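# Seat thermal pad, peel its film before heat sink lands

## Task

The cold plate rests on a scale. Touching the plate or the blue thermal pad lightly, or lifting the plate, sets off the stand's arm, which brings the heat sink down onto the pad over roughly 100 seconds and cannot be halted. Press the pad flat into its recess, strip its yellow film off before the heat sink arrives, and put the film in the tray. The tray must stay lying flat on the table and the plate must stay on its seat. The goal counts as met when the heat sink rests on the pad and the stand raises its red flag.

## Robot and tools

Robot: two arms, left_arm and right_arm, each ending in a five-finger hand (left_arm has a left hand, the mirror of the right). Bases in the scene frame: left_arm near (-0.044, +0.472, 0) m, right_arm near (-0.004, -0.501, 0) m. Scene frame: origin at table-top height between the arms, +x out over the table, +y toward left_arm, +z up. Camera names: cam_high, cam_left_wrist, cam_right_wrist (504x504 each). A camera stand sits behind the arms.

Hand point: a spot fixed to the palm, 0.15 m out from the wrist face and 0.05 m in front of the palm. Its +z runs along straight fingers, +y out of the palm, +x across the palm away from the thumb on the right hand (toward the thumb on the left hand). Straight fingertips sit about 0.06-0.07 m past it along +z and 0.06 m behind it along -y. A bracket on the little-finger side of the wrist can strike things, and with fingers level the wrist may hang lower than the hand and meet the table first.

Row layout (used by execute_actions and move): 28 numbers, each in [-1, 1], always for both arms: left dx, dy, dz, rx, ry, rz, then left little, ring, middle, index, thumb_bend, thumb_turn, force_limit, speed, then the same 14 for the right arm. dx..rz are an offset, not a pose: measured along scene-frame axes from that arm's Hand target as it stood when the action or move began (every row counts from that same start, not from the previous row). 1.0 = 0.6 m or 180 degrees; rx, ry, rz form one rotation vector turning about the Hand target's position. Six zeros re-request the current Hand target. Finger numbers are absolute targets: -1 open/straight, +1 closed; thumb_turn -1 beside the palm, +1 across in front of it. force_limit maps -1..+1 to about 0..10 N at the fingertip (0..15 N for the two thumb motors); speed rises from almost nothing at -1 to full at +0.48 and above. There is no 'no change' value: to keep a hand as is, resend the eight numbers last sent for it (or its hand_measured plus hand_force_limit and hand_speed if none sent yet). A motor only starts when its target changes by 0.002 or more. For a soft grip close at speed -0.94 or below. With the thumb turned in, the hand holds things about 0.035-0.065 m thick, handles down to about 0.025 m.

execute_actions: actions = list of actions; each action is up to 15 rows, one per 1/30 s step, shorter tables hold their last row. Images come back only with an empty list or a cameras request.

move: target = one 28-number row or a list of up to 15 rows, all offsets from the same starting Hand targets. speed in m/s (0.002 to 3.6, default 0.25; turns up to twice that in rad/s), one value or one per target. blend in m rounds corners in a list. stop_force in N (3 to 120, shared by both arms) ends an arm's path when its wrist sensor feels that much push against the motion; the arm then still presses somewhat. Use it slowly; leave it out when pulling away from a contact; it is unreliable while the hand turns. zero (only with stop_force) chooses whether to re-zero first. blocking=false returns early but is not allowed with stop_force. Moves take at most 10 s and do not avoid obstacles; avoid paths passing near an arm's own base.

wait: seconds 0 to 10, arms hold. stop: brakes a running move. zoom_image: camera plus region [x0, y0, x1, y1] in pixels, at most 504 each side, on the latest image. show_instructions: displays the reference pages. zero_wrist_force: arm = left_arm or right_arm. finished_scene: scene = the current scene's number; irreversible.

Results: per arm, end_effector_position (m), end_effector_quat_wxyz and velocities in the scene frame; Hand target (the last commanded pose after clipping, base for the next offsets); joint positions and torques; Wrist force and Wrist torque in the hand's own axes, plus the strongest reading since last shown; hand_measured, hand_stopped_by (moving, target, force, stalled, fault) and hand_load_n (positive when the finger is pushed open), all in the six-motor order. A lost grip shows as load near 0. 'within noise' means the arm is still. The move: line reports done, off_target, moving, held or fault, and limits such as paced or held. Orientation commands are clipped to 32 degrees from the measured one each step; the hand often rests a little short of its target, so send the gap as an offset.

Cautions: arms are stiff, so aiming slightly beyond a firm contact can trigger a stop; contact torque at a joint's limit (wrist joints about 17-20 N m) or roughly 150 N on any part stops the arm for 10 s. Sustained loads or unreachable targets heat motors; 85 °C brakes the arm for 30-60 s. Keep the arms from pressing on each other; a hand closing on the other hand counts. Nothing may fall or be left off the table. Avoid drops, releasing moving parts, fast hits and hard pushes, and overloading fingers. Here, remember the plate is on a scale: any light touch to plate or pad starts the countdown, so be ready to seat and peel quickly once contact is made.

Each tool is called after "Call:" as name(argument=value, ...) on one line, values as JSON.

Reference images:

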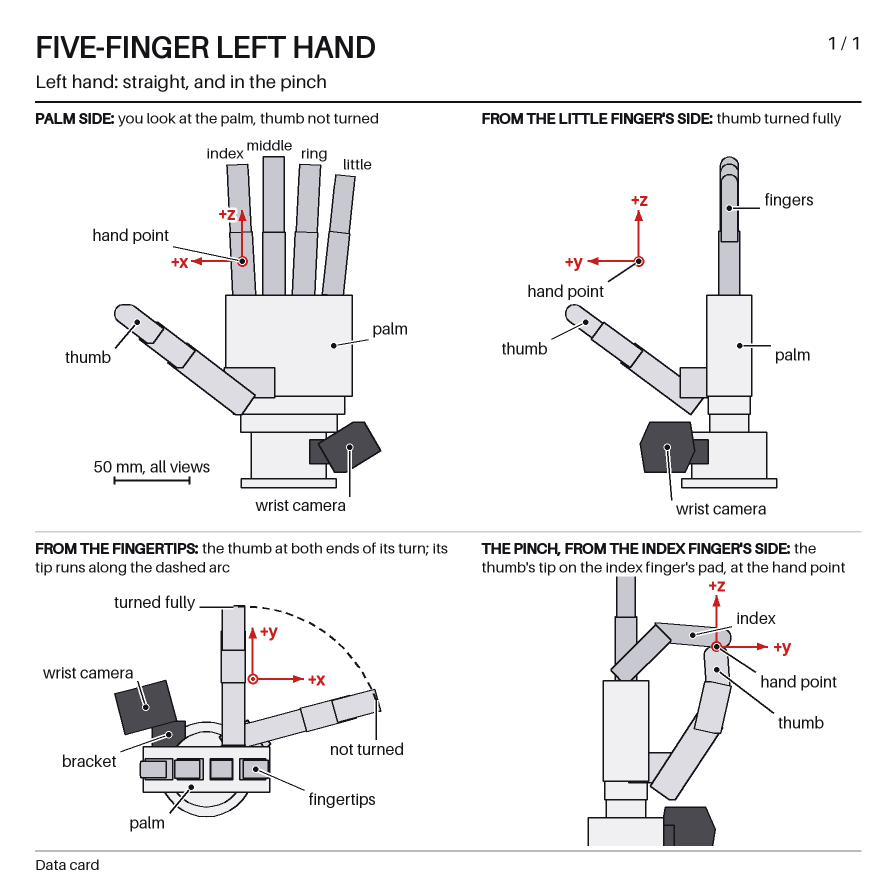

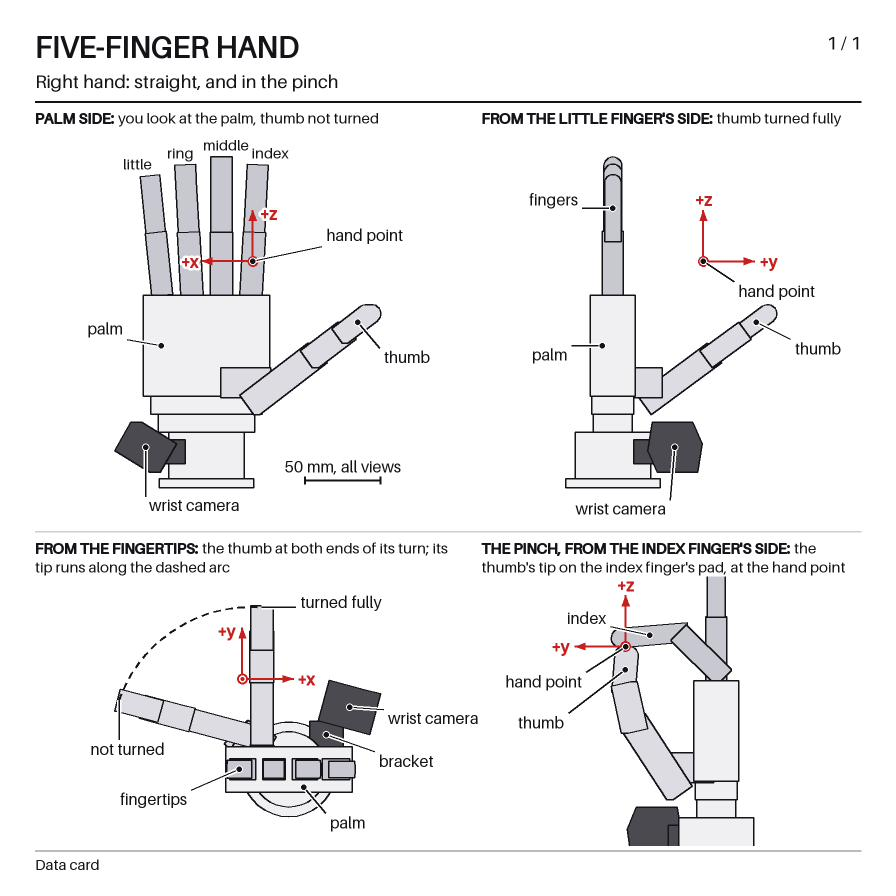

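## Session

Call:
execute_actions(actions=[])

Scene clock: 0.00 s.
left_arm: end_effector_position=(+0.5977, +0.2221, +0.0999) hand_measured=(-1.000, -1.000, -1.000, -1.000, -1.000, -1.000) hand_load_n=(+0.0, +0.0, +0.0, +0.0, +0.0, +0.0) hand_stopped_by=(target, target, target, target, target, target) hand_force_limit=0.00 hand_speed=-0.80 end_effector_quat_wxyz=(+0.150, +0.934, +0.270, +0.178) | right_arm: end_effector_position=(+0.2505, -0.2559, +0.1564) hand_measured=(-1.000, -1.000, -1.000, -1.000, -1.000, -1.000) hand_load_n=(+0.0, +0.0, +0.5, +0.0, +0.0, +0.0) hand_stopped_by=(target, target, target, target, target, target) hand_force_limit=0.00 hand_speed=-0.80 end_effector_quat_wxyz=(-0.316, +0.136, +0.932, -0.111)
Joint positions: left_arm=[3.071 -2.168 -1.445 2.49 -1.42 0.894] | right_arm=[0.234 -1.145 1.762 1.636 1.542 -1.052]
Joint velocities: within noise
Joint torques (N m): no reading
Motor temperatures (°C): left_arm=[30 24 21 39 37 34] | right_arm=[28 21 27 24 27 31]
Wrist force (N): no reading
Wrist torque (N m): no reading
Wrist force, peak (N): no reading
Hand target: left_arm +0.5977, +0.2221, +0.0999; +0.150, +0.934, +0.270, +0.178 | right_arm +0.2505, -0.2559, +0.1564; -0.316, +0.136, +0.932, -0.111

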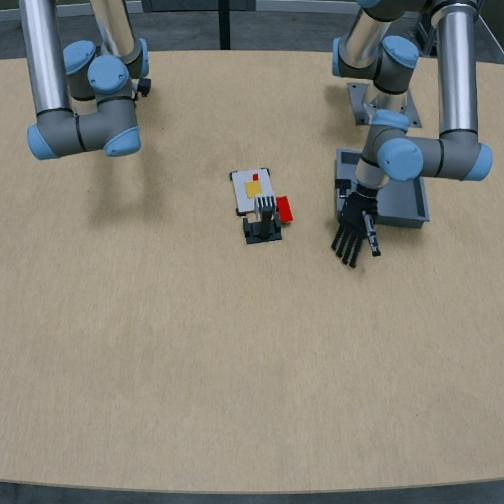

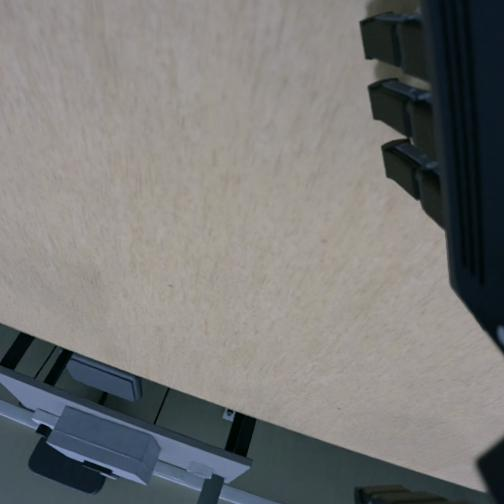

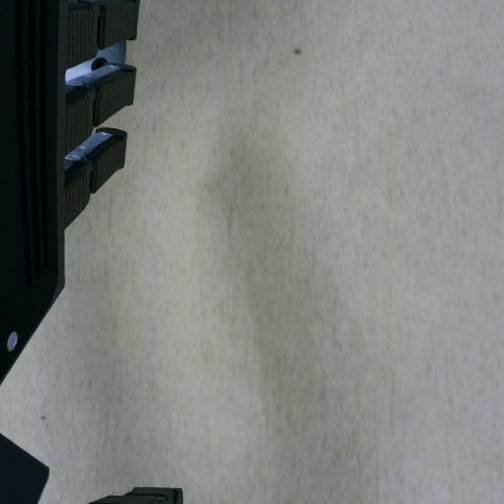

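Call:
zoom_image(camera="cam_high", region=[210, 150, 310, 250])

Call:
zoom_image(camera="cam_high", region=[300, 100, 500, 300])

Call:
zoom_image(camera="cam_high", region=[0, 0, 250, 250])

Scaled by 5.040 from the camera's 504x504 image, which has a finer 720x720 frame.

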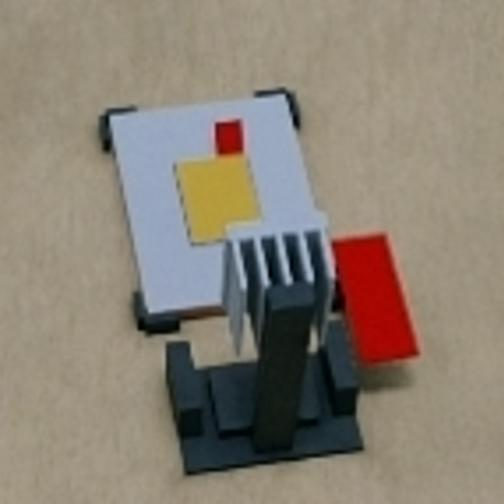

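Scaled by 2.520 from the camera's 504x504 image, which has a finer 720x720 frame.

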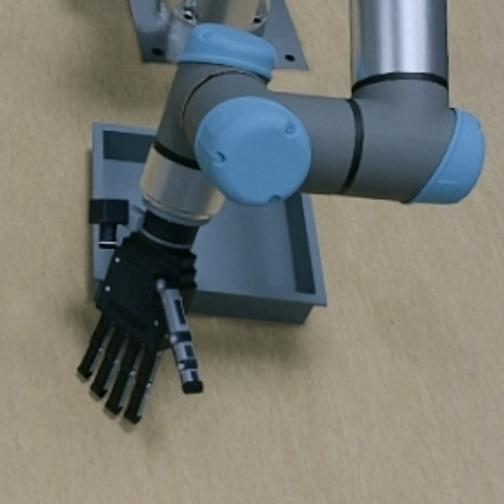

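Scaled by 2.016 from the camera's 504x504 image, which has a finer 720x720 frame.

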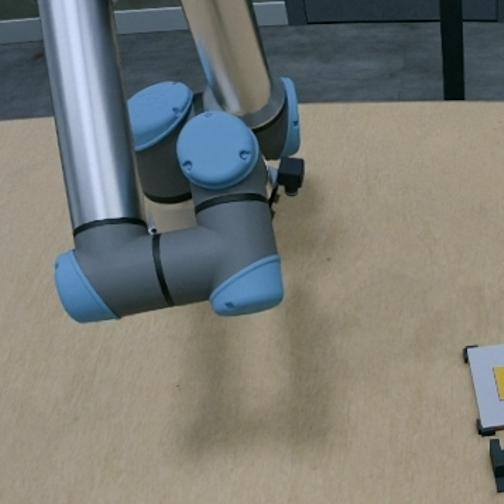

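Call:
move(target=[-0.33, 0, 0.35, 0,0,0, -1,-1,-1,-1,-1,-1,0,-0.8, 0,0,0.2,0,0,0,-1,-1,-1,-1,-1,-1,0,-0.8], cameras=["all"])

Scene clock: 16.43 s.
left_arm: end_effector_position=(+0.3998, +0.2221, +0.3098) hand_measured=(-1.000, -1.000, -1.000, -1.000, -1.000, -1.000) hand_load_n=(+0.0, +0.5, +0.0, +0.0, +0.0, +0.0) hand_stopped_by=(target, target, target, target, target, target) hand_force_limit=0.00 hand_speed=-0.80 end_effector_quat_wxyz=(+0.150, +0.934, +0.270, +0.178) | right_arm: end_effector_position=(+0.2505, -0.2559, +0.2764) hand_measured=(-1.000, -1.000, -1.000, -1.000, -1.000, -1.000) hand_load_n=(+0.0, +0.0, +0.0, +0.0, +0.0, +0.0) hand_stopped_by=(target, target, target, target, target, target) hand_force_limit=0.00 hand_speed=-0.80 end_effector_quat_wxyz=(-0.316, +0.136, +0.932, -0.111)
Joint positions: left_arm=[3.019 -1.59 -1.657 2.13 -1.442 0.848] | right_arm=[0.234 -1.274 1.602 1.925 1.542 -1.052]
Joint torques (N m): left_arm=[-12.98 24.54 25.01 -3.3 -1.68 -2] | right_arm=[0.85 -47.12 -23.48 5.46 1.17 0.51]
Wrist force (N): left_arm=[0.1 0.4 0.2] | right_arm=[-0.1 0.2 0.2]
Wrist torque (N m): left_arm=[0.06 -0.01 0.08] | right_arm=[0.02 0.02 0.00]
Wrist force, peak (N): left_arm=[0.4 0.5 1.1] | right_arm=[-0.2 0.3 0.6]
Hand target: left_arm +0.3997, +0.2221, +0.3099; +0.150, +0.934, +0.270, +0.178 | right_arm +0.2505, -0.2559, +0.2764; -0.316, +0.136, +0.932, -0.111
Off the commanded pose: left_arm 0.000 m, 0 deg | right_arm 0.000 m, 0 deg.
move: done

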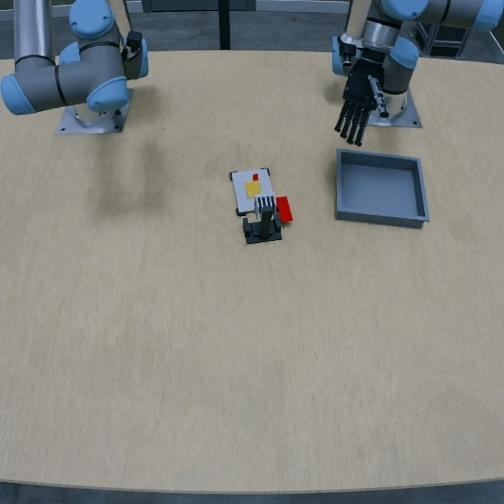

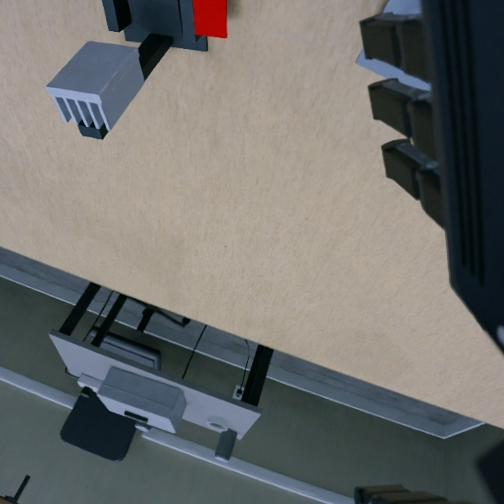

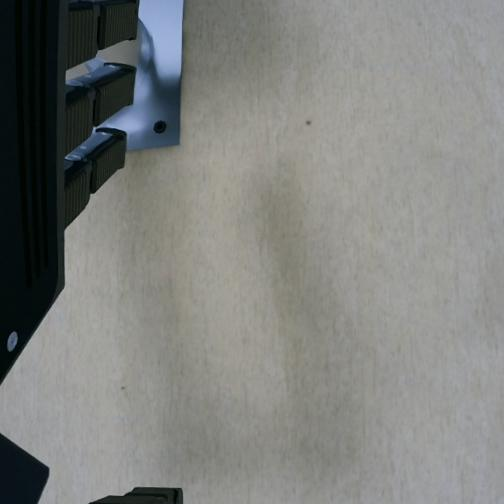

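Call:
move(target=[-0.333, -0.287, 0.033, 0.0978,0.116,-0.176, -1,-1,-1,-1,-1,-1,0,-0.8, 0,0,0,0,0,0,-1,-1,-1,-1,-1,-1,0,-0.8], cameras=["all"])

Scene clock: 24.57 s.
left_arm: end_effector_position=(+0.2000, +0.0500, +0.3297) hand_measured=(-1.000, -1.000, -1.000, -1.000, -1.000, -1.000) hand_load_n=(+0.0, +0.0, +0.0, +0.0, +0.0, -0.5) hand_stopped_by=(target, target, target, target, target, target) hand_force_limit=0.00 hand_speed=-0.80 end_effector_quat_wxyz=(+0.000, +1.000, +0.000, +0.000) | right_arm: end_effector_position=(+0.2505, -0.2559, +0.2764) hand_measured=(-1.000, -1.000, -1.000, -1.000, -1.000, -1.000) hand_load_n=(+0.0, +0.0, +0.0, +0.0, +0.0, +0.0) hand_stopped_by=(target, target, target, target, target, target) hand_force_limit=0.00 hand_speed=-0.80 end_effector_quat_wxyz=(-0.316, +0.136, +0.932, -0.111)
Joint positions: left_arm=[2.434 -1.822 -1.305 1.556 -1.571 0.856] | right_arm=[0.234 -1.274 1.602 1.925 1.542 -1.052]
Joint torques (N m): left_arm=[-14.79 20.78 25.3 -4.68 -2.03 -2.24] | right_arm=[-0.07 -46.79 -23.47 5.39 1.13 0.61]
Wrist force (N): left_arm=[-0.6 -0.2 -0.2] | right_arm=[-0.3 0.3 -0.1]
Wrist torque (N m): left_arm=[0.08 0.01 0.08] | right_arm=[0.04 0.05 -0.01]
Wrist force, peak (N): left_arm=[1.6 -1.1 0.5] | right_arm=[-0.1 0.4 -0.3]
Hand target: left_arm +0.1999, +0.0499, +0.3297; +0.000, +1.000, +0.000, +0.000 | right_arm +0.2505, -0.2559, +0.2764; -0.316, +0.136, +0.932, -0.111
Off the commanded pose: left_arm 0.000 m, 0 deg | right_arm 0.000 m, 0 deg.
move: done

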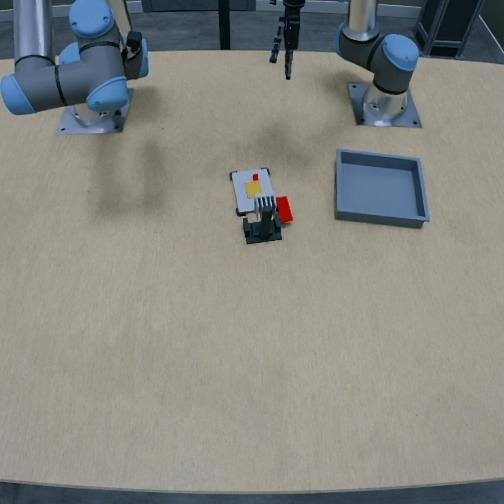

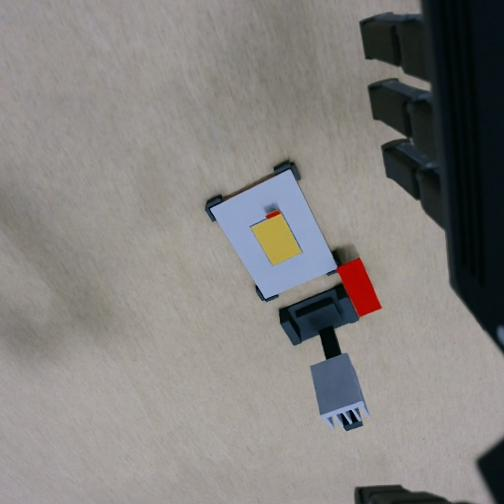

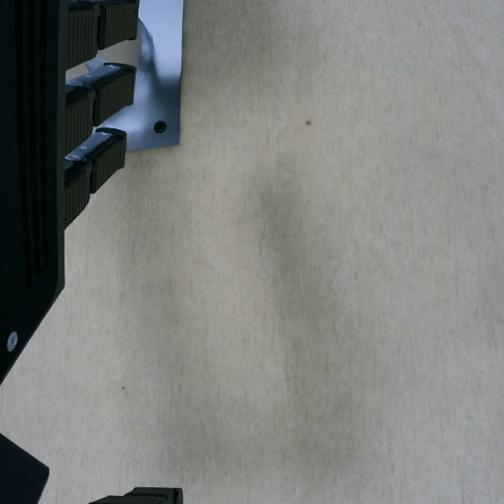

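Call:
zoom_image(camera="cam_left_wrist", region=[195, 145, 395, 345])

Call:
zoom_image(camera="cam_left_wrist", region=[240, 195, 310, 265])

Scaled by 2.520 from the camera's 504x504 image, which has a finer 720x720 frame.

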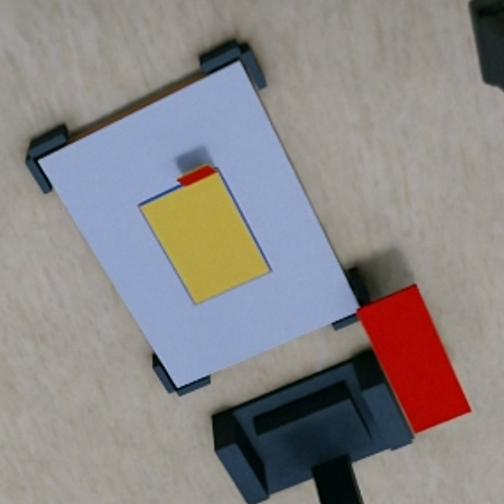

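Scaled by 7.200 from the camera's 504x504 image, which has a finer 720x720 frame.

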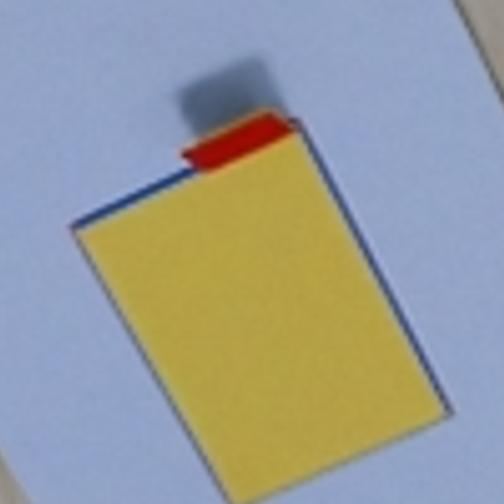

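Call:
move(target=[0.05, 0, -0.1833, 0,0,0, -1,-1,-1,-1,-1,-1,0,-0.8, 0,0,0,0,0,0,-1,-1,-1,-1,-1,-1,0,-0.8], cameras=["cam_left_wrist"])

Call:
zoom_image(camera="cam_left_wrist", region=[180, 100, 380, 300])

Scene clock: 33.40 s.
left_arm: end_effector_position=(+0.2299, +0.0499, +0.2199) hand_measured=(-1.000, -1.000, -1.000, -1.000, -1.000, -1.000) hand_load_n=(+0.0, +0.0, +0.0, +0.0, +0.0, +0.0) hand_stopped_by=(target, target, target, target, target, target) hand_force_limit=0.00 hand_speed=-0.80 end_effector_quat_wxyz=(+0.000, +1.000, +0.000, +0.000) | right_arm: end_effector_position=(+0.2505, -0.2559, +0.2764) hand_measured=(-1.000, -1.000, -1.000, -1.000, -1.000, -1.000) hand_load_n=(+0.0, +0.0, +0.0, +0.0, +0.0, +0.0) hand_stopped_by=(target, target, target, target, target, target) hand_force_limit=0.00 hand_speed=-0.80 end_effector_quat_wxyz=(-0.316, +0.136, +0.932, -0.111)
Joint positions: left_arm=[2.481 -1.892 -1.496 1.817 -1.571 0.903] | right_arm=[0.234 -1.274 1.602 1.925 1.542 -1.052]
Joint torques (N m): left_arm=[12.77 22.84 7.01 0.06 1.9 2.29] | right_arm=[0.21 -45.43 -22.51 5.17 1.03 0.43]
Wrist force (N): left_arm=[-0.2 -0.1 -0.3] | right_arm=[-0.1 0.2 0.1]
Wrist torque (N m): left_arm=[0.10 -0.05 0.02] | right_arm=[0.02 0.02 0.00]
Wrist force, peak (N): left_arm=[-0.8 -0.1 -1.5] | right_arm=[-0.4 0.3 -0.2]
Hand target: left_arm +0.2299, +0.0499, +0.2198; +0.000, +1.000, +0.000, +0.000 | right_arm +0.2505, -0.2559, +0.2764; -0.316, +0.136, +0.932, -0.111
Off the commanded pose: left_arm 0.000 m, 0 deg | right_arm 0.000 m, 0 deg.
move: done
Images, in order (width x height): cam_left_wrist 504x504.

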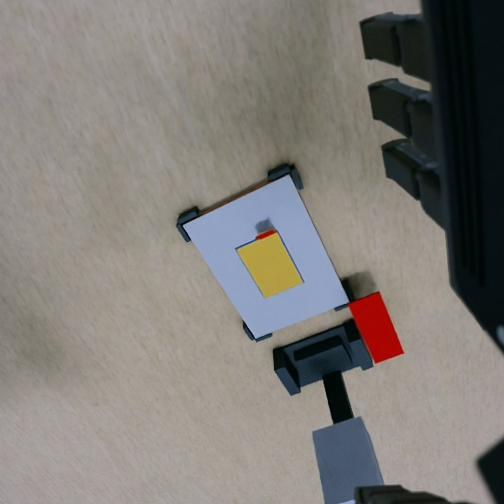

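Scaled by 2.520 from the camera's 504x504 image, which has a finer 720x720 frame.

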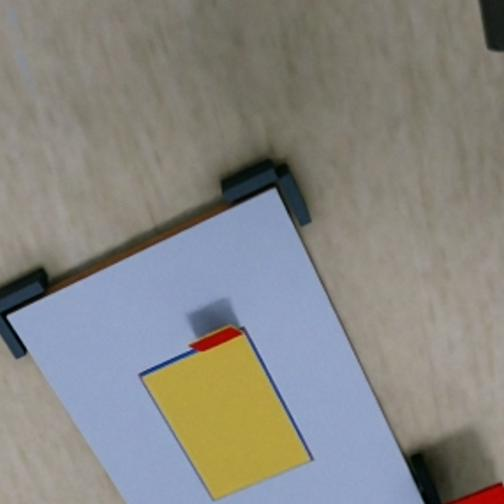

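Call:
move(target=[[0,0,0,0,0,0, 1,1,0.26,0.26,-0.4,1,0,0, 0,0,0,0,0,0,-1,-1,-1,-1,-1,-1,0,-0.8],[0.12, -0.045, -0.183, 0.2287,-0.1957,-0.4191, 1,1,0.26,0.26,-0.4,1,0,0, 0,0,0,0,0,0,-1,-1,-1,-1,-1,-1,0,-0.8]], cameras=["all"])

Call:
zoom_image(camera="cam_left_wrist", region=[100, 100, 400, 400])

Scene clock: 60.73 s.
left_arm: end_effector_position=(+0.3019, +0.0229, +0.1100) hand_measured=(+1.000, +1.000, +0.260, +0.260, -0.400, +1.000) hand_load_n=(+0.0, +0.0, +0.0, +0.0, +0.0, +0.0) hand_stopped_by=(target, target, target, target, target, target) hand_force_limit=0.00 hand_speed=0.00 end_effector_quat_wxyz=(-0.321, +0.689, -0.589, +0.275) | right_arm: end_effector_position=(+0.2505, -0.2559, +0.2764) hand_measured=(-1.000, -1.000, -1.000, -1.000, -1.000, -1.000) hand_load_n=(+0.0, +0.0, +0.0, +0.0, +0.0, +0.0) hand_stopped_by=(target, target, target, target, target, target) hand_force_limit=0.00 hand_speed=-0.80 end_effector_quat_wxyz=(-0.316, +0.136, +0.932, -0.111)
Joint positions: left_arm=[2.265 -2.048 -1.547 2.567 -2.293 2.31] | right_arm=[0.234 -1.274 1.602 1.925 1.542 -1.052]
Joint torques (N m): left_arm=[13.8 41.81 5.64 0.74 1.37 2.23] | right_arm=[-1.02 -43.39 -23.35 5.03 1.04 0.26]
Wrist force (N): left_arm=[-0.9 -1.2 0.8] | right_arm=[-0.1 0.2 -0.1]
Wrist torque (N m): left_arm=[0.09 0.12 -0.02] | right_arm=[0.03 0.04 0.00]
Wrist force, peak (N): left_arm=[-1.1 -1.3 0.9] | right_arm=[-0.3 0.5 -0.2]
Hand target: left_arm +0.3019, +0.0229, +0.1100; -0.321, +0.689, -0.589, +0.275 | right_arm +0.2505, -0.2559, +0.2764; -0.316, +0.136, +0.932, -0.111
Off the commanded pose: left_arm 0.000 m, 0 deg | right_arm 0.000 m, 0 deg.
move: done

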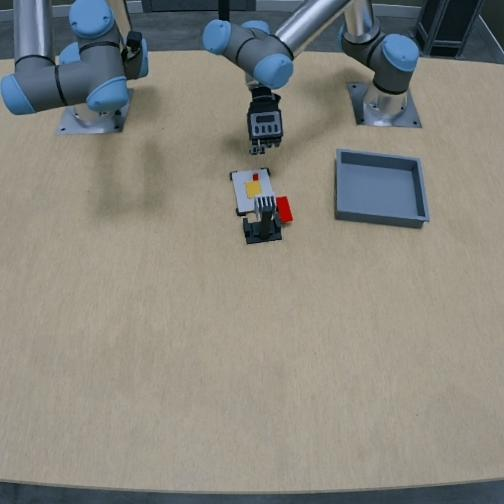

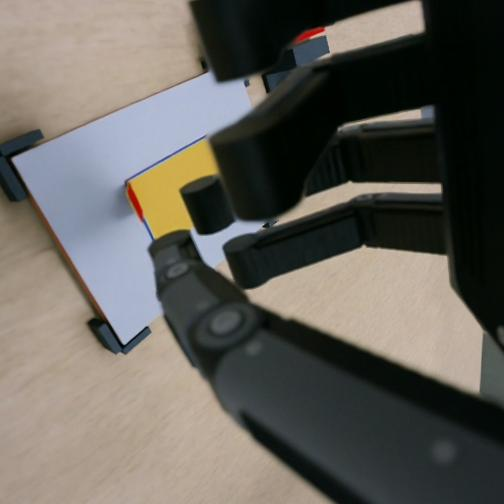

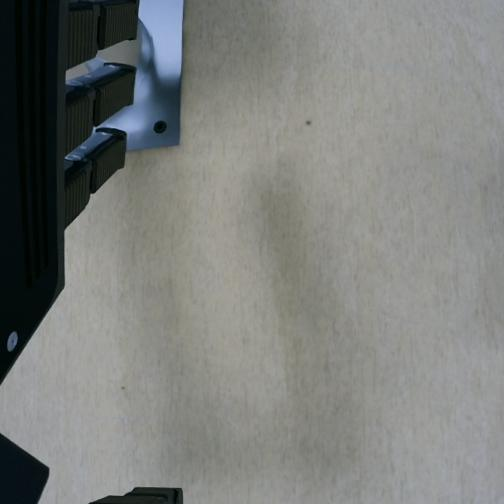

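Scaled by 1.680 from the camera's 504x504 image, which has a finer 720x720 frame.

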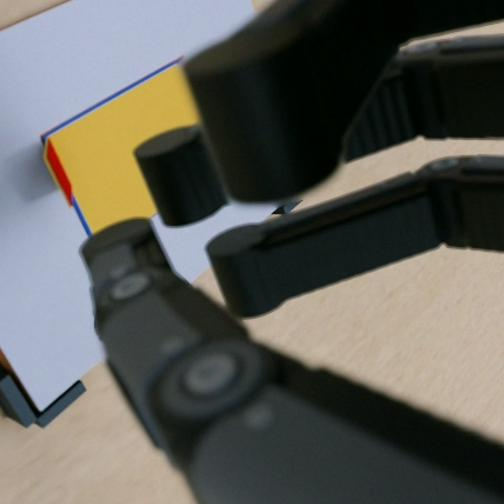

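Call:
move(target=[0.035, 0.0, -0.0583, 0,0,0, 1,1,0.26,0.26,-0.4,1,0,0, 0,0,0,0,0,0,-1,-1,-1,-1,-1,-1,0,-0.8], cameras=["cam_left_wrist", "cam_high"])

Call:
zoom_image(camera="cam_left_wrist", region=[80, 120, 280, 320])

Scene clock: 68.23 s.
left_arm: end_effector_position=(+0.3229, +0.0229, +0.0751) hand_measured=(+1.000, +1.000, +0.260, +0.260, -0.400, +1.000) hand_load_n=(+0.0, +0.0, +0.0, +0.0, +0.0, +0.0) hand_stopped_by=(target, target, target, target, target, target) hand_force_limit=0.00 hand_speed=0.00 end_effector_quat_wxyz=(-0.321, +0.689, -0.589, +0.275) | right_arm: end_effector_position=(+0.2505, -0.2559, +0.2764) hand_measured=(-1.000, -1.000, -1.000, -1.000, -1.000, -1.000) hand_load_n=(+0.0, +0.0, +0.0, +0.0, +0.0, +0.0) hand_stopped_by=(target, target, target, target, target, target) hand_force_limit=0.00 hand_speed=-0.80 end_effector_quat_wxyz=(-0.316, +0.136, +0.932, -0.111)
Joint positions: left_arm=[2.299 -2.1 -1.559 2.656 -2.275 2.348] | right_arm=[0.234 -1.274 1.602 1.925 1.542 -1.052]
Joint torques (N m): left_arm=[12.61 29.02 5.41 0.49 1.46 2.18] | right_arm=[-0.18 -43.12 -23.33 5.11 1.06 0.21]
Wrist force (N): left_arm=[-0.8 -1.2 0.6] | right_arm=[0.1 0.3 -0.1]
Wrist torque (N m): left_arm=[0.11 0.12 0.00] | right_arm=[0.06 -0.01 0.02]
Wrist force, peak (N): left_arm=[-1.0 -1.6 0.9] | right_arm=[-0.5 0.4 -0.1]
Hand target: left_arm +0.3229, +0.0229, +0.0750; -0.321, +0.689, -0.589, +0.275 | right_arm +0.2505, -0.2559, +0.2764; -0.316, +0.136, +0.932, -0.111
Off the commanded pose: left_arm 0.000 m, 0 deg | right_arm 0.000 m, 0 deg.
move: done
Images, in order (width x height): cam_high 504x504, cam_left_wrist 504x504.

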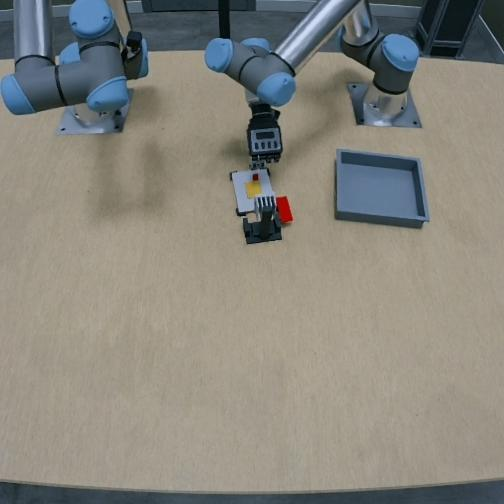

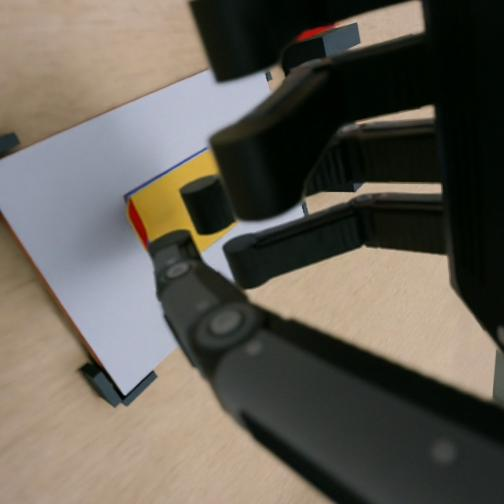

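Scaled by 2.520 from the camera's 504x504 image, which has a finer 720x720 frame.

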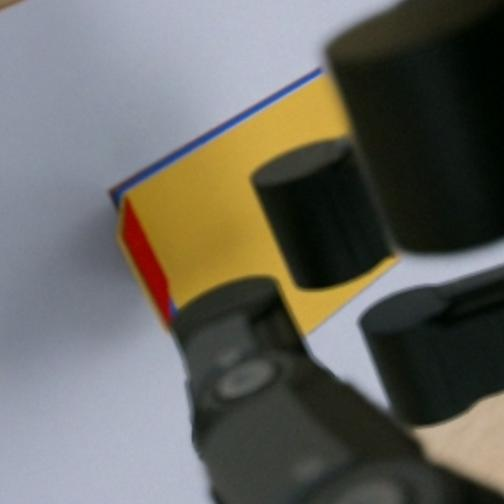

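Call:
move(target=[[0,0,0.02,0,0,0, 1,1,0.26,0.26,-1,-1,0,0.2, 0,0,0,0,0,0,-1,-1,-1,-1,-1,-1,0,-0.8],[0.05,-0.0083,-0.0417,0,0,0, 1,1,0.26,0.26,-1,-1,0,0.2, 0,0,0,0,0,0,-1,-1,-1,-1,-1,-1,0,-0.8]], cameras=["cam_left_wrist", "cam_high"])

Call:
zoom_image(camera="cam_left_wrist", region=[30, 120, 280, 370])

Scene clock: 77.03 s.
left_arm: end_effector_position=(+0.3528, +0.0180, +0.0501) hand_measured=(+1.000, +1.000, +0.260, +0.260, -1.000, -1.000) hand_load_n=(+0.0, +0.0, +0.0, +0.0, +0.0, +0.0) hand_stopped_by=(target, target, target, target, target, target) hand_force_limit=0.00 hand_speed=0.20 end_effector_quat_wxyz=(-0.321, +0.689, -0.589, +0.275) | right_arm: end_effector_position=(+0.2505, -0.2559, +0.2764) hand_measured=(-1.000, -1.000, -1.000, -1.000, -1.000, -1.000) hand_load_n=(+0.0, +0.0, +0.0, +0.0, +0.0, +0.0) hand_stopped_by=(target, target, target, target, target, target) hand_force_limit=0.00 hand_speed=-0.80 end_effector_quat_wxyz=(-0.316, +0.136, +0.932, -0.111)
Joint positions: left_arm=[2.338 -2.162 -1.523 2.709 -2.254 2.391] | right_arm=[0.234 -1.274 1.602 1.925 1.542 -1.052]
Joint torques (N m): left_arm=[13.85 29.12 23.19 0.57 1.52 1.99] | right_arm=[-0.54 -41.78 -23.53 4.98 1.14 0.1]
Wrist force (N): left_arm=[-1.0 -1.1 0.4] | right_arm=[0.0 0.1 0.1]
Wrist torque (N m): left_arm=[0.13 0.12 -0.01] | right_arm=[0.01 0.01 0.00]
Wrist force, peak (N): left_arm=[-1.2 -1.5 -0.5] | right_arm=[-0.4 0.4 -0.2]
Hand target: left_arm +0.3529, +0.0180, +0.0500; -0.321, +0.689, -0.589, +0.275 | right_arm +0.2505, -0.2559, +0.2764; -0.316, +0.136, +0.932, -0.111
Off the commanded pose: left_arm 0.000 m, 0 deg | right_arm 0.000 m, 0 deg.
move: done
Images, in order (width x height): cam_high 504x504, cam_left_wrist 504x504.

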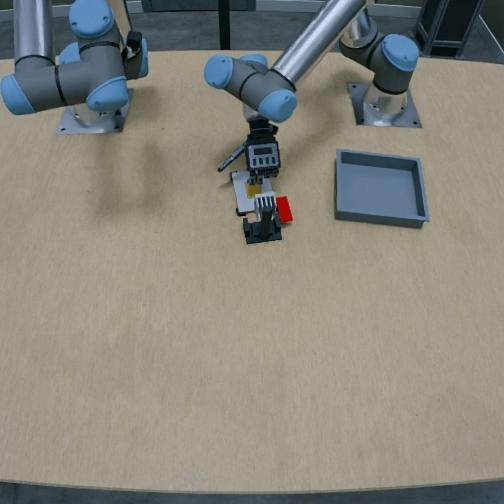

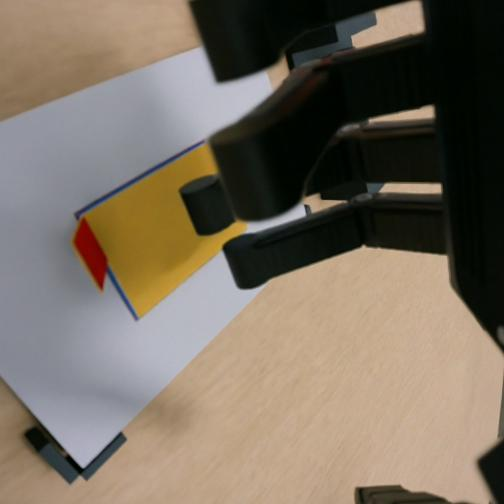

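Scaled by 2.016 from the camera's 504x504 image, which has a finer 720x720 frame.

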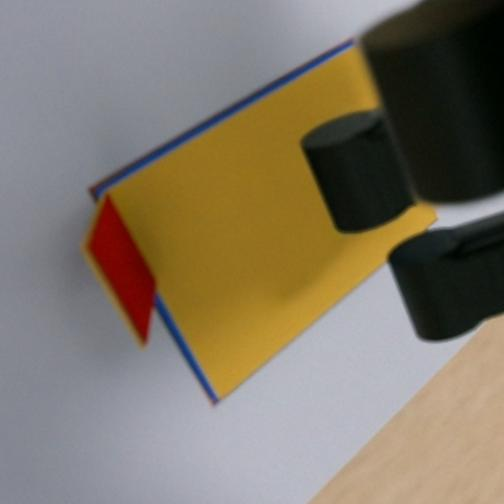

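Call:
move(target=[0,0,-0.07,0,0,0, 1,1,0.26,0.26,-1,-1,0,0.2, 0,0,0,0,0,0,-1,-1,-1,-1,-1,-1,0,-0.8], speed=0.02, stop_force=10, cameras=["cam_left_wrist", "cam_high"])

Call:
zoom_image(camera="cam_left_wrist", region=[0, 120, 250, 370])

Scene clock: 82.57 s.
left_arm: end_effector_position=(+0.3529, +0.0179, +0.0259) hand_measured=(+1.000, +1.000, +0.260, +0.260, -1.000, -1.000) hand_load_n=(+0.0, +0.0, -3.0, +0.0, +0.0, +0.0) hand_stopped_by=(target, target, target, target, target, target) hand_force_limit=0.00 hand_speed=0.20 end_effector_quat_wxyz=(-0.321, +0.689, -0.589, +0.275) | right_arm: end_effector_position=(+0.2505, -0.2559, +0.2764) hand_measured=(-1.000, -1.000, -1.000, -1.000, -1.000, -1.000) hand_load_n=(+0.0, +0.0, +0.0, +0.0, +0.0, +0.0) hand_stopped_by=(target, target, target, target, target, target) hand_force_limit=0.00 hand_speed=-0.80 end_effector_quat_wxyz=(-0.316, +0.136, +0.932, -0.111)
Joint positions: left_arm=[2.338 -2.192 -1.543 2.76 -2.254 2.391] | right_arm=[0.234 -1.274 1.602 1.925 1.542 -1.052]
Joint torques (N m): left_arm=[10.85 41.33 19.27 -3.81 0.71 0.16] | right_arm=[-0.29 -40.58 -23.21 4.88 0.95 -0.05]
Wrist force (N): left_arm=[0.6 -9.1 -3.2] | right_arm=[-0.1 0.1 0.0]
Wrist torque (N m): left_arm=[-0.19 0.02 0.16] | right_arm=[0.02 0.03 0.00]
Wrist force, peak (N): left_arm=[2.4 -15.6 -7.3] | right_arm=[-0.5 0.3 0.2]
Hand target: left_arm +0.3529, +0.0179, +0.0260; -0.321, +0.689, -0.589, +0.275 (not the last commanded pose) | right_arm +0.2505, -0.2559, +0.2764; -0.316, +0.136, +0.932, -0.111
Off the commanded pose: left_arm 0.018 m, 0 deg | right_arm 0.000 m, 0 deg.
move: contact (left_arm)
Images, in order (width x height): cam_high 504x504, cam_left_wrist 504x504.

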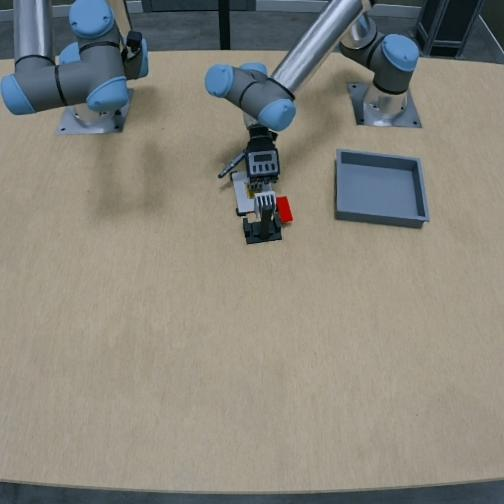

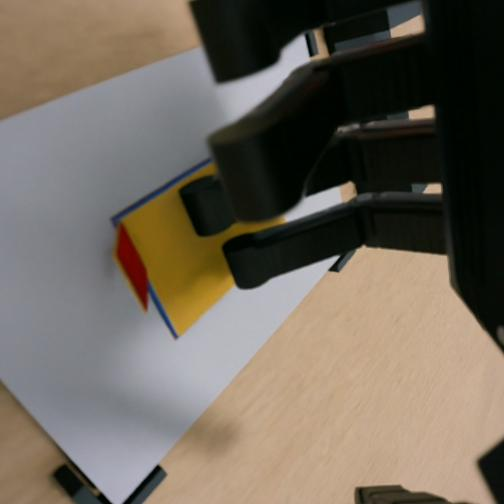

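Scaled by 2.016 from the camera's 504x504 image, which has a finer 720x720 frame.

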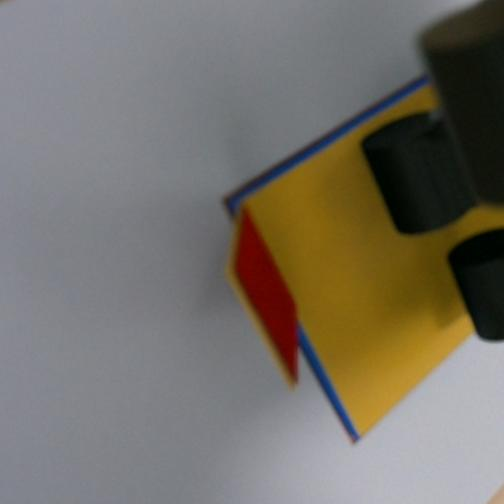

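Call:
move(target=[[0,0,0.0167,0,0,0, 1,1,0.26,0.26,-1,-1,0,0.2, 0,0,0,0,0,0,-1,-1,-1,-1,-1,-1,0,-0.8],[0.02,-0.025,0.0167,0,0,0, 1,1,0.26,0.26,-1,-1,0,0.2, 0,0,0,0,0,0,-1,-1,-1,-1,-1,-1,0,-0.8]], blend=[0.005, 0], speed=0.1)

Call:
move(target=[0,0,-0.05,0,0,0, 1,1,0.26,0.26,-1,-1,0,0.2, 0,0,0,0,0,0,-1,-1,-1,-1,-1,-1,0,-0.8], speed=0.02, stop_force=10)

Call:
move(target=[[0,0,0.0167,0,0,0, 1,1,0.26,0.26,-1,-1,0,0.2, 0,0,0,0,0,0,-1,-1,-1,-1,-1,-1,0,-0.8],[-0.05,0,0.0167,0,0,0, 1,1,0.26,0.26,-1,-1,0,0.2, 0,0,0,0,0,0,-1,-1,-1,-1,-1,-1,0,-0.8]], blend=[0.005, 0], speed=0.1)

Call:
move(target=[0,0,-0.05,0,0,0, 1,1,0.26,0.26,-1,-1,0,0.2, 0,0,0,0,0,0,-1,-1,-1,-1,-1,-1,0,-0.8], speed=0.02, stop_force=10, cameras=["cam_left_wrist"])

Scene clock: 87.07 s.
left_arm: end_effector_position=(+0.3649, +0.0030, +0.0360) hand_measured=(+1.000, +1.000, +0.260, +0.260, -1.000, -1.000) hand_load_n=(+0.0, +0.0, +0.0, +0.0, +0.0, +0.0) hand_stopped_by=(target, target, target, target, target, target) hand_force_limit=0.00 hand_speed=0.20 end_effector_quat_wxyz=(-0.321, +0.689, -0.589, +0.275) | right_arm: end_effector_position=(+0.2505, -0.2559, +0.2764) hand_measured=(-1.000, -1.000, -1.000, -1.000, -1.000, -1.000) hand_load_n=(+0.0, +0.0, +0.0, +0.0, +0.0, +0.0) hand_stopped_by=(target, target, target, target, target, target) hand_force_limit=0.00 hand_speed=-0.80 end_effector_quat_wxyz=(-0.316, +0.136, +0.932, -0.111)
Joint positions: left_arm=[2.335 -2.219 -1.466 2.708 -2.256 2.388] | right_arm=[0.234 -1.274 1.602 1.925 1.542 -1.052]
Joint torques (N m): left_arm=[-12.92 33.66 22.35 -2.79 -3.06 -1.51] | right_arm=[-0.67 -41.54 -23.4 4.9 1.12 -0.06]
Wrist force (N): left_arm=[-0.9 -0.9 0.6] | right_arm=[-0.1 0.1 -0.1]
Wrist torque (N m): left_arm=[0.15 0.11 -0.02] | right_arm=[0.02 0.02 0.00]
Wrist force, peak (N): left_arm=[0.6 -9.4 -3.4] | right_arm=[-0.3 -0.3 -0.3]
Hand target: left_arm +0.3649, +0.0029, +0.0360; -0.321, +0.689, -0.589, +0.275 | right_arm +0.2505, -0.2559, +0.2764; -0.316, +0.136, +0.932, -0.111
Off the commanded pose: left_arm 0.000 m, 0 deg | right_arm 0.000 m, 0 deg.
move: done

Scene clock: 88.73 s.
left_arm: end_effector_position=(+0.3649, +0.0029, +0.0260) hand_measured=(+1.000, +1.000, +0.260, +0.260, -1.000, -1.000) hand_load_n=(+0.0, +0.5, -3.0, +0.0, +0.0, +0.0) hand_stopped_by=(target, target, target, target, target, target) hand_force_limit=0.00 hand_speed=0.20 end_effector_quat_wxyz=(-0.321, +0.689, -0.589, +0.275) | right_arm: end_effector_position=(+0.2505, -0.2559, +0.2764) hand_measured=(-1.000, -1.000, -1.000, -1.000, -1.000, -1.000) hand_load_n=(+0.0, +0.0, +0.0, +0.0, +0.0, -0.5) hand_stopped_by=(target, target, target, target, target, target) hand_force_limit=0.00 hand_speed=-0.80 end_effector_quat_wxyz=(-0.316, +0.136, +0.932, -0.111)
Joint positions: left_arm=[2.335 -2.231 -1.474 2.728 -2.256 2.388] | right_arm=[0.234 -1.274 1.602 1.925 1.542 -1.052]
Joint torques (N m): left_arm=[-9.26 42.09 19.39 -3.79 1.32 -1.12] | right_arm=[-0.19 -40.36 -22.87 4.89 1.15 0.1]
Wrist force (N): left_arm=[1.1 -9.7 -3.3] | right_arm=[-0.2 0.0 0.1]
Wrist torque (N m): left_arm=[-0.20 0.02 0.18] | right_arm=[-0.01 0.04 -0.01]
Wrist force, peak (N): left_arm=[3.1 -16.5 -7.3] | right_arm=[-0.5 0.2 -0.1]
Hand target: left_arm +0.3649, +0.0029, +0.0260; -0.321, +0.689, -0.589, +0.275 (not the last commanded pose) | right_arm +0.2505, -0.2559, +0.2764; -0.316, +0.136, +0.932, -0.111
Off the commanded pose: left_arm 0.020 m, 0 deg | right_arm 0.000 m, 0 deg.
move: contact (left_arm)

Scene clock: 89.67 s.
left_arm: end_effector_position=(+0.3351, +0.0029, +0.0360) hand_measured=(+1.000, +1.000, +0.260, +0.260, -1.000, -1.000) hand_load_n=(+0.0, +0.5, +0.0, +0.0, +0.0, +0.0) hand_stopped_by=(target, target, target, target, target, target) hand_force_limit=0.00 hand_speed=0.20 end_effector_quat_wxyz=(-0.321, +0.689, -0.589, +0.275) | right_arm: end_effector_position=(+0.2505, -0.2559, +0.2764) hand_measured=(-1.000, -1.000, -1.000, -1.000, -1.000, -1.000) hand_load_n=(+0.0, +0.0, +0.0, +0.0, +0.0, +0.0) hand_stopped_by=(target, target, target, target, target, target) hand_force_limit=0.00 hand_speed=-0.80 end_effector_quat_wxyz=(-0.316, +0.136, +0.932, -0.111)
Joint positions: left_arm=[2.291 -2.197 -1.512 2.701 -2.28 2.339] | right_arm=[0.234 -1.274 1.602 1.925 1.542 -1.052]
Joint torques (N m): left_arm=[-12.37 45.25 4.92 -3.27 -3.17 -1.94] | right_arm=[-0.63 -40.46 -22.88 4.88 1.01 0.03]
Wrist force (N): left_arm=[-1.0 -1.3 0.5] | right_arm=[0.0 -0.1 0.0]
Wrist torque (N m): left_arm=[0.10 0.11 0.07] | right_arm=[-0.01 0.02 0.00]
Wrist force, peak (N): left_arm=[1.2 -9.7 -3.3] | right_arm=[-0.5 0.1 -0.1]
Hand target: left_arm +0.3349, +0.0029, +0.0360; -0.321, +0.689, -0.589, +0.275 | right_arm +0.2505, -0.2559, +0.2764; -0.316, +0.136, +0.932, -0.111
Off the commanded pose: left_arm 0.000 m, 0 deg | right_arm 0.000 m, 0 deg.
move: done

Scene clock: 91.33 s.
left_arm: end_effector_position=(+0.3350, +0.0029, +0.0261) hand_measured=(+1.000, +1.000, +0.260, +0.260, -1.000, -1.000) hand_load_n=(+0.0, +0.0, -3.5, +0.0, -0.5, +0.0) hand_stopped_by=(target, target, target, target, target, target) hand_force_limit=0.00 hand_speed=0.20 end_effector_quat_wxyz=(-0.321, +0.689, -0.589, +0.275) | right_arm: end_effector_position=(+0.2505, -0.2559, +0.2764) hand_measured=(-1.000, -1.000, -1.000, -1.000, -1.000, -1.000) hand_load_n=(+0.0, +0.0, +0.0, +0.0, +0.0, +0.0) hand_stopped_by=(target, target, target, target, target, target) hand_force_limit=0.00 hand_speed=-0.80 end_effector_quat_wxyz=(-0.316, +0.136, +0.932, -0.111)
Joint positions: left_arm=[2.291 -2.21 -1.52 2.721 -2.28 2.339] | right_arm=[0.234 -1.274 1.602 1.925 1.542 -1.052]
Joint torques (N m): left_arm=[-9.29 41.85 19.59 -3.83 1.49 1.03] | right_arm=[-0.84 -40.28 -22.92 4.84 1 0.02]
Wrist force (N): left_arm=[0.4 -9.1 -3.4] | right_arm=[-0.2 0.1 0.2]
Wrist torque (N m): left_arm=[-0.18 0.07 0.22] | right_arm=[0.00 0.04 -0.01]
Wrist force, peak (N): left_arm=[2.3 -15.1 -7.2] | right_arm=[-0.4 0.2 0.1]
Hand target: left_arm +0.3350, +0.0029, +0.0261; -0.321, +0.689, -0.589, +0.275 (not the last commanded pose) | right_arm +0.2505, -0.2559, +0.2764; -0.316, +0.136, +0.932, -0.111
Off the commanded pose: left_arm 0.020 m, 0 deg | right_arm 0.000 m, 0 deg.
move: contact (left_arm)
Images, in order (width x height): cam_left_wrist 504x504.

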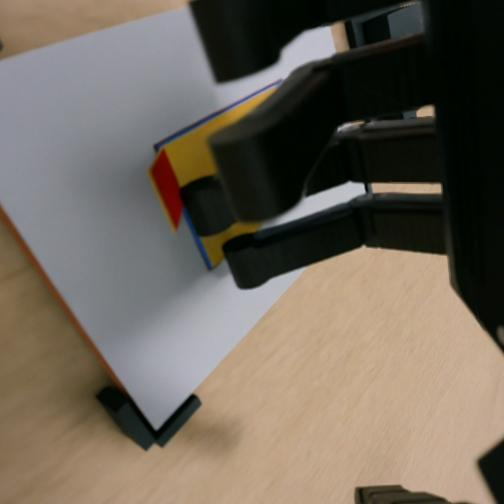

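Call:
move(target=[[0,0,0.04,0,0,0, 1,1,0.26,0.26,-0.7,1,0,0.4, 0,0,0,0,0,0,-1,-1,-1,-1,-1,-1,0,-0.8],[-0.01,0.0293,0.04,0.066,0.0104,-0.0556, 1,1,0.26,0.26,-0.7,1,0,0.4, 0,0,0,0,0,0,-1,-1,-1,-1,-1,-1,0,-0.8],[-0.01,0.0293,0.012,0.066,0.0104,-0.0556, 1,1,0.26,0.26,-0.7,1,0,0.4, 0,0,0,0,0,0,-1,-1,-1,-1,-1,-1,0,-0.8]], blend=[0.003, 0.003, 0], speed=0.12, cameras=["cam_left_wrist","cam_high"])

Call:
zoom_image(camera="cam_left_wrist", region=[90, 120, 290, 320])

Call:
zoom_image(camera="cam_high", region=[210, 150, 310, 250])

Scene clock: 107.60 s.
left_arm: end_effector_position=(+0.3290, +0.0206, +0.0334) hand_measured=(+1.000, +1.000, +0.260, +0.260, -0.700, +1.000) hand_load_n=(+0.0, +0.0, +0.0, +0.0, +0.0, +0.0) hand_stopped_by=(target, target, target, target, target, target) hand_force_limit=0.00 hand_speed=0.40 end_effector_quat_wxyz=(+0.356, -0.602, +0.677, -0.228) | right_arm: end_effector_position=(+0.2505, -0.2559, +0.2764) hand_measured=(-1.000, -1.000, -1.000, -1.000, -1.000, -1.000) hand_load_n=(+0.0, +0.0, +0.0, +0.0, +0.0, +0.0) hand_stopped_by=(target, target, target, target, target, target) hand_force_limit=0.00 hand_speed=-0.80 end_effector_quat_wxyz=(-0.316, +0.136, +0.932, -0.111)
Joint positions: left_arm=[2.293 -2.193 -1.512 2.698 -2.28 2.614] | right_arm=[0.234 -1.274 1.602 1.925 1.542 -1.052]
Joint torques (N m): left_arm=[-9.28 33.53 5.35 0.09 -0.28 2.51] | right_arm=[-1.18 -39.43 -23.15 4.83 1.18 -0.04]
Wrist force (N): left_arm=[-1.2 -1.2 0.6] | right_arm=[-0.2 0.2 0.1]
Wrist torque (N m): left_arm=[0.10 0.11 -0.03] | right_arm=[0.02 0.04 -0.01]
Wrist force, peak (N): left_arm=[0.7 -9.4 -3.7] | right_arm=[-0.5 0.2 -0.3]
Hand target: left_arm +0.3290, +0.0205, +0.0333; +0.356, -0.602, +0.677, -0.228 | right_arm +0.2505, -0.2559, +0.2764; -0.316, +0.136, +0.932, -0.111
Off the commanded pose: left_arm 0.000 m, 0 deg | right_arm 0.000 m, 0 deg.
move: done
Images, in order (width x height): cam_high 504x504, cam_left_wrist 504x504.

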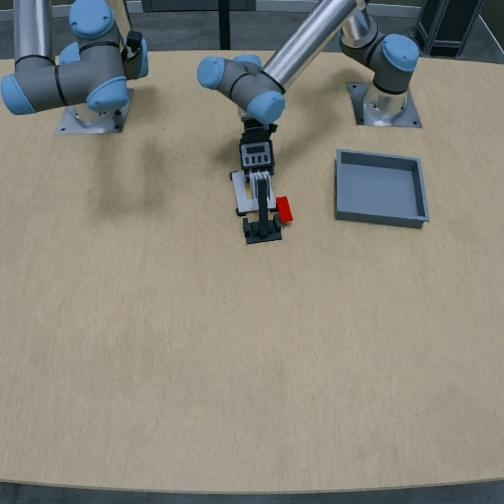

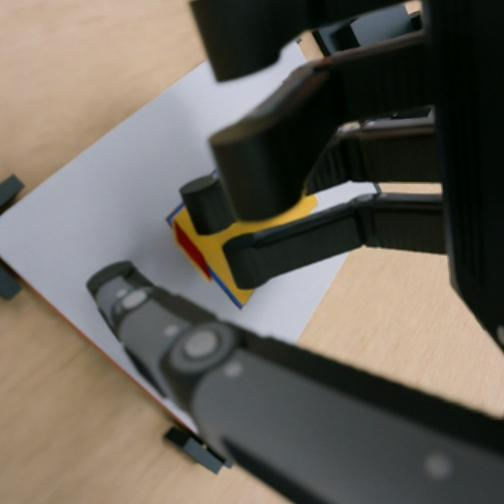

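Scaled by 2.520 from the camera's 504x504 image, which has a finer 720x720 frame.

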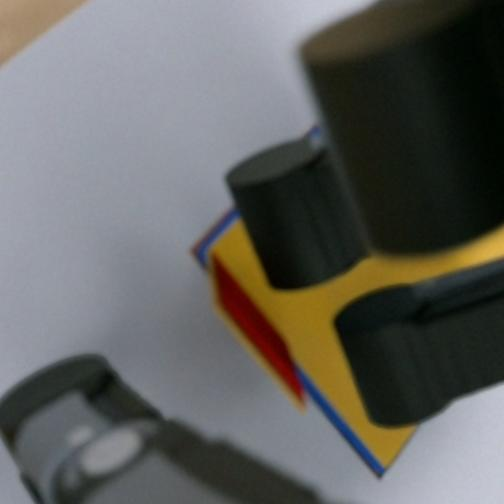

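Scaled by 5.040 from the camera's 504x504 image, which has a finer 720x720 frame.

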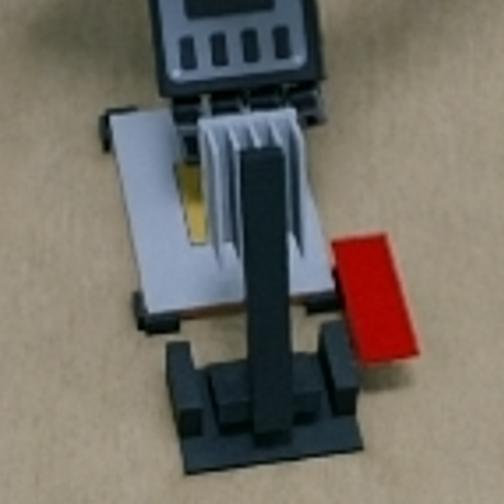

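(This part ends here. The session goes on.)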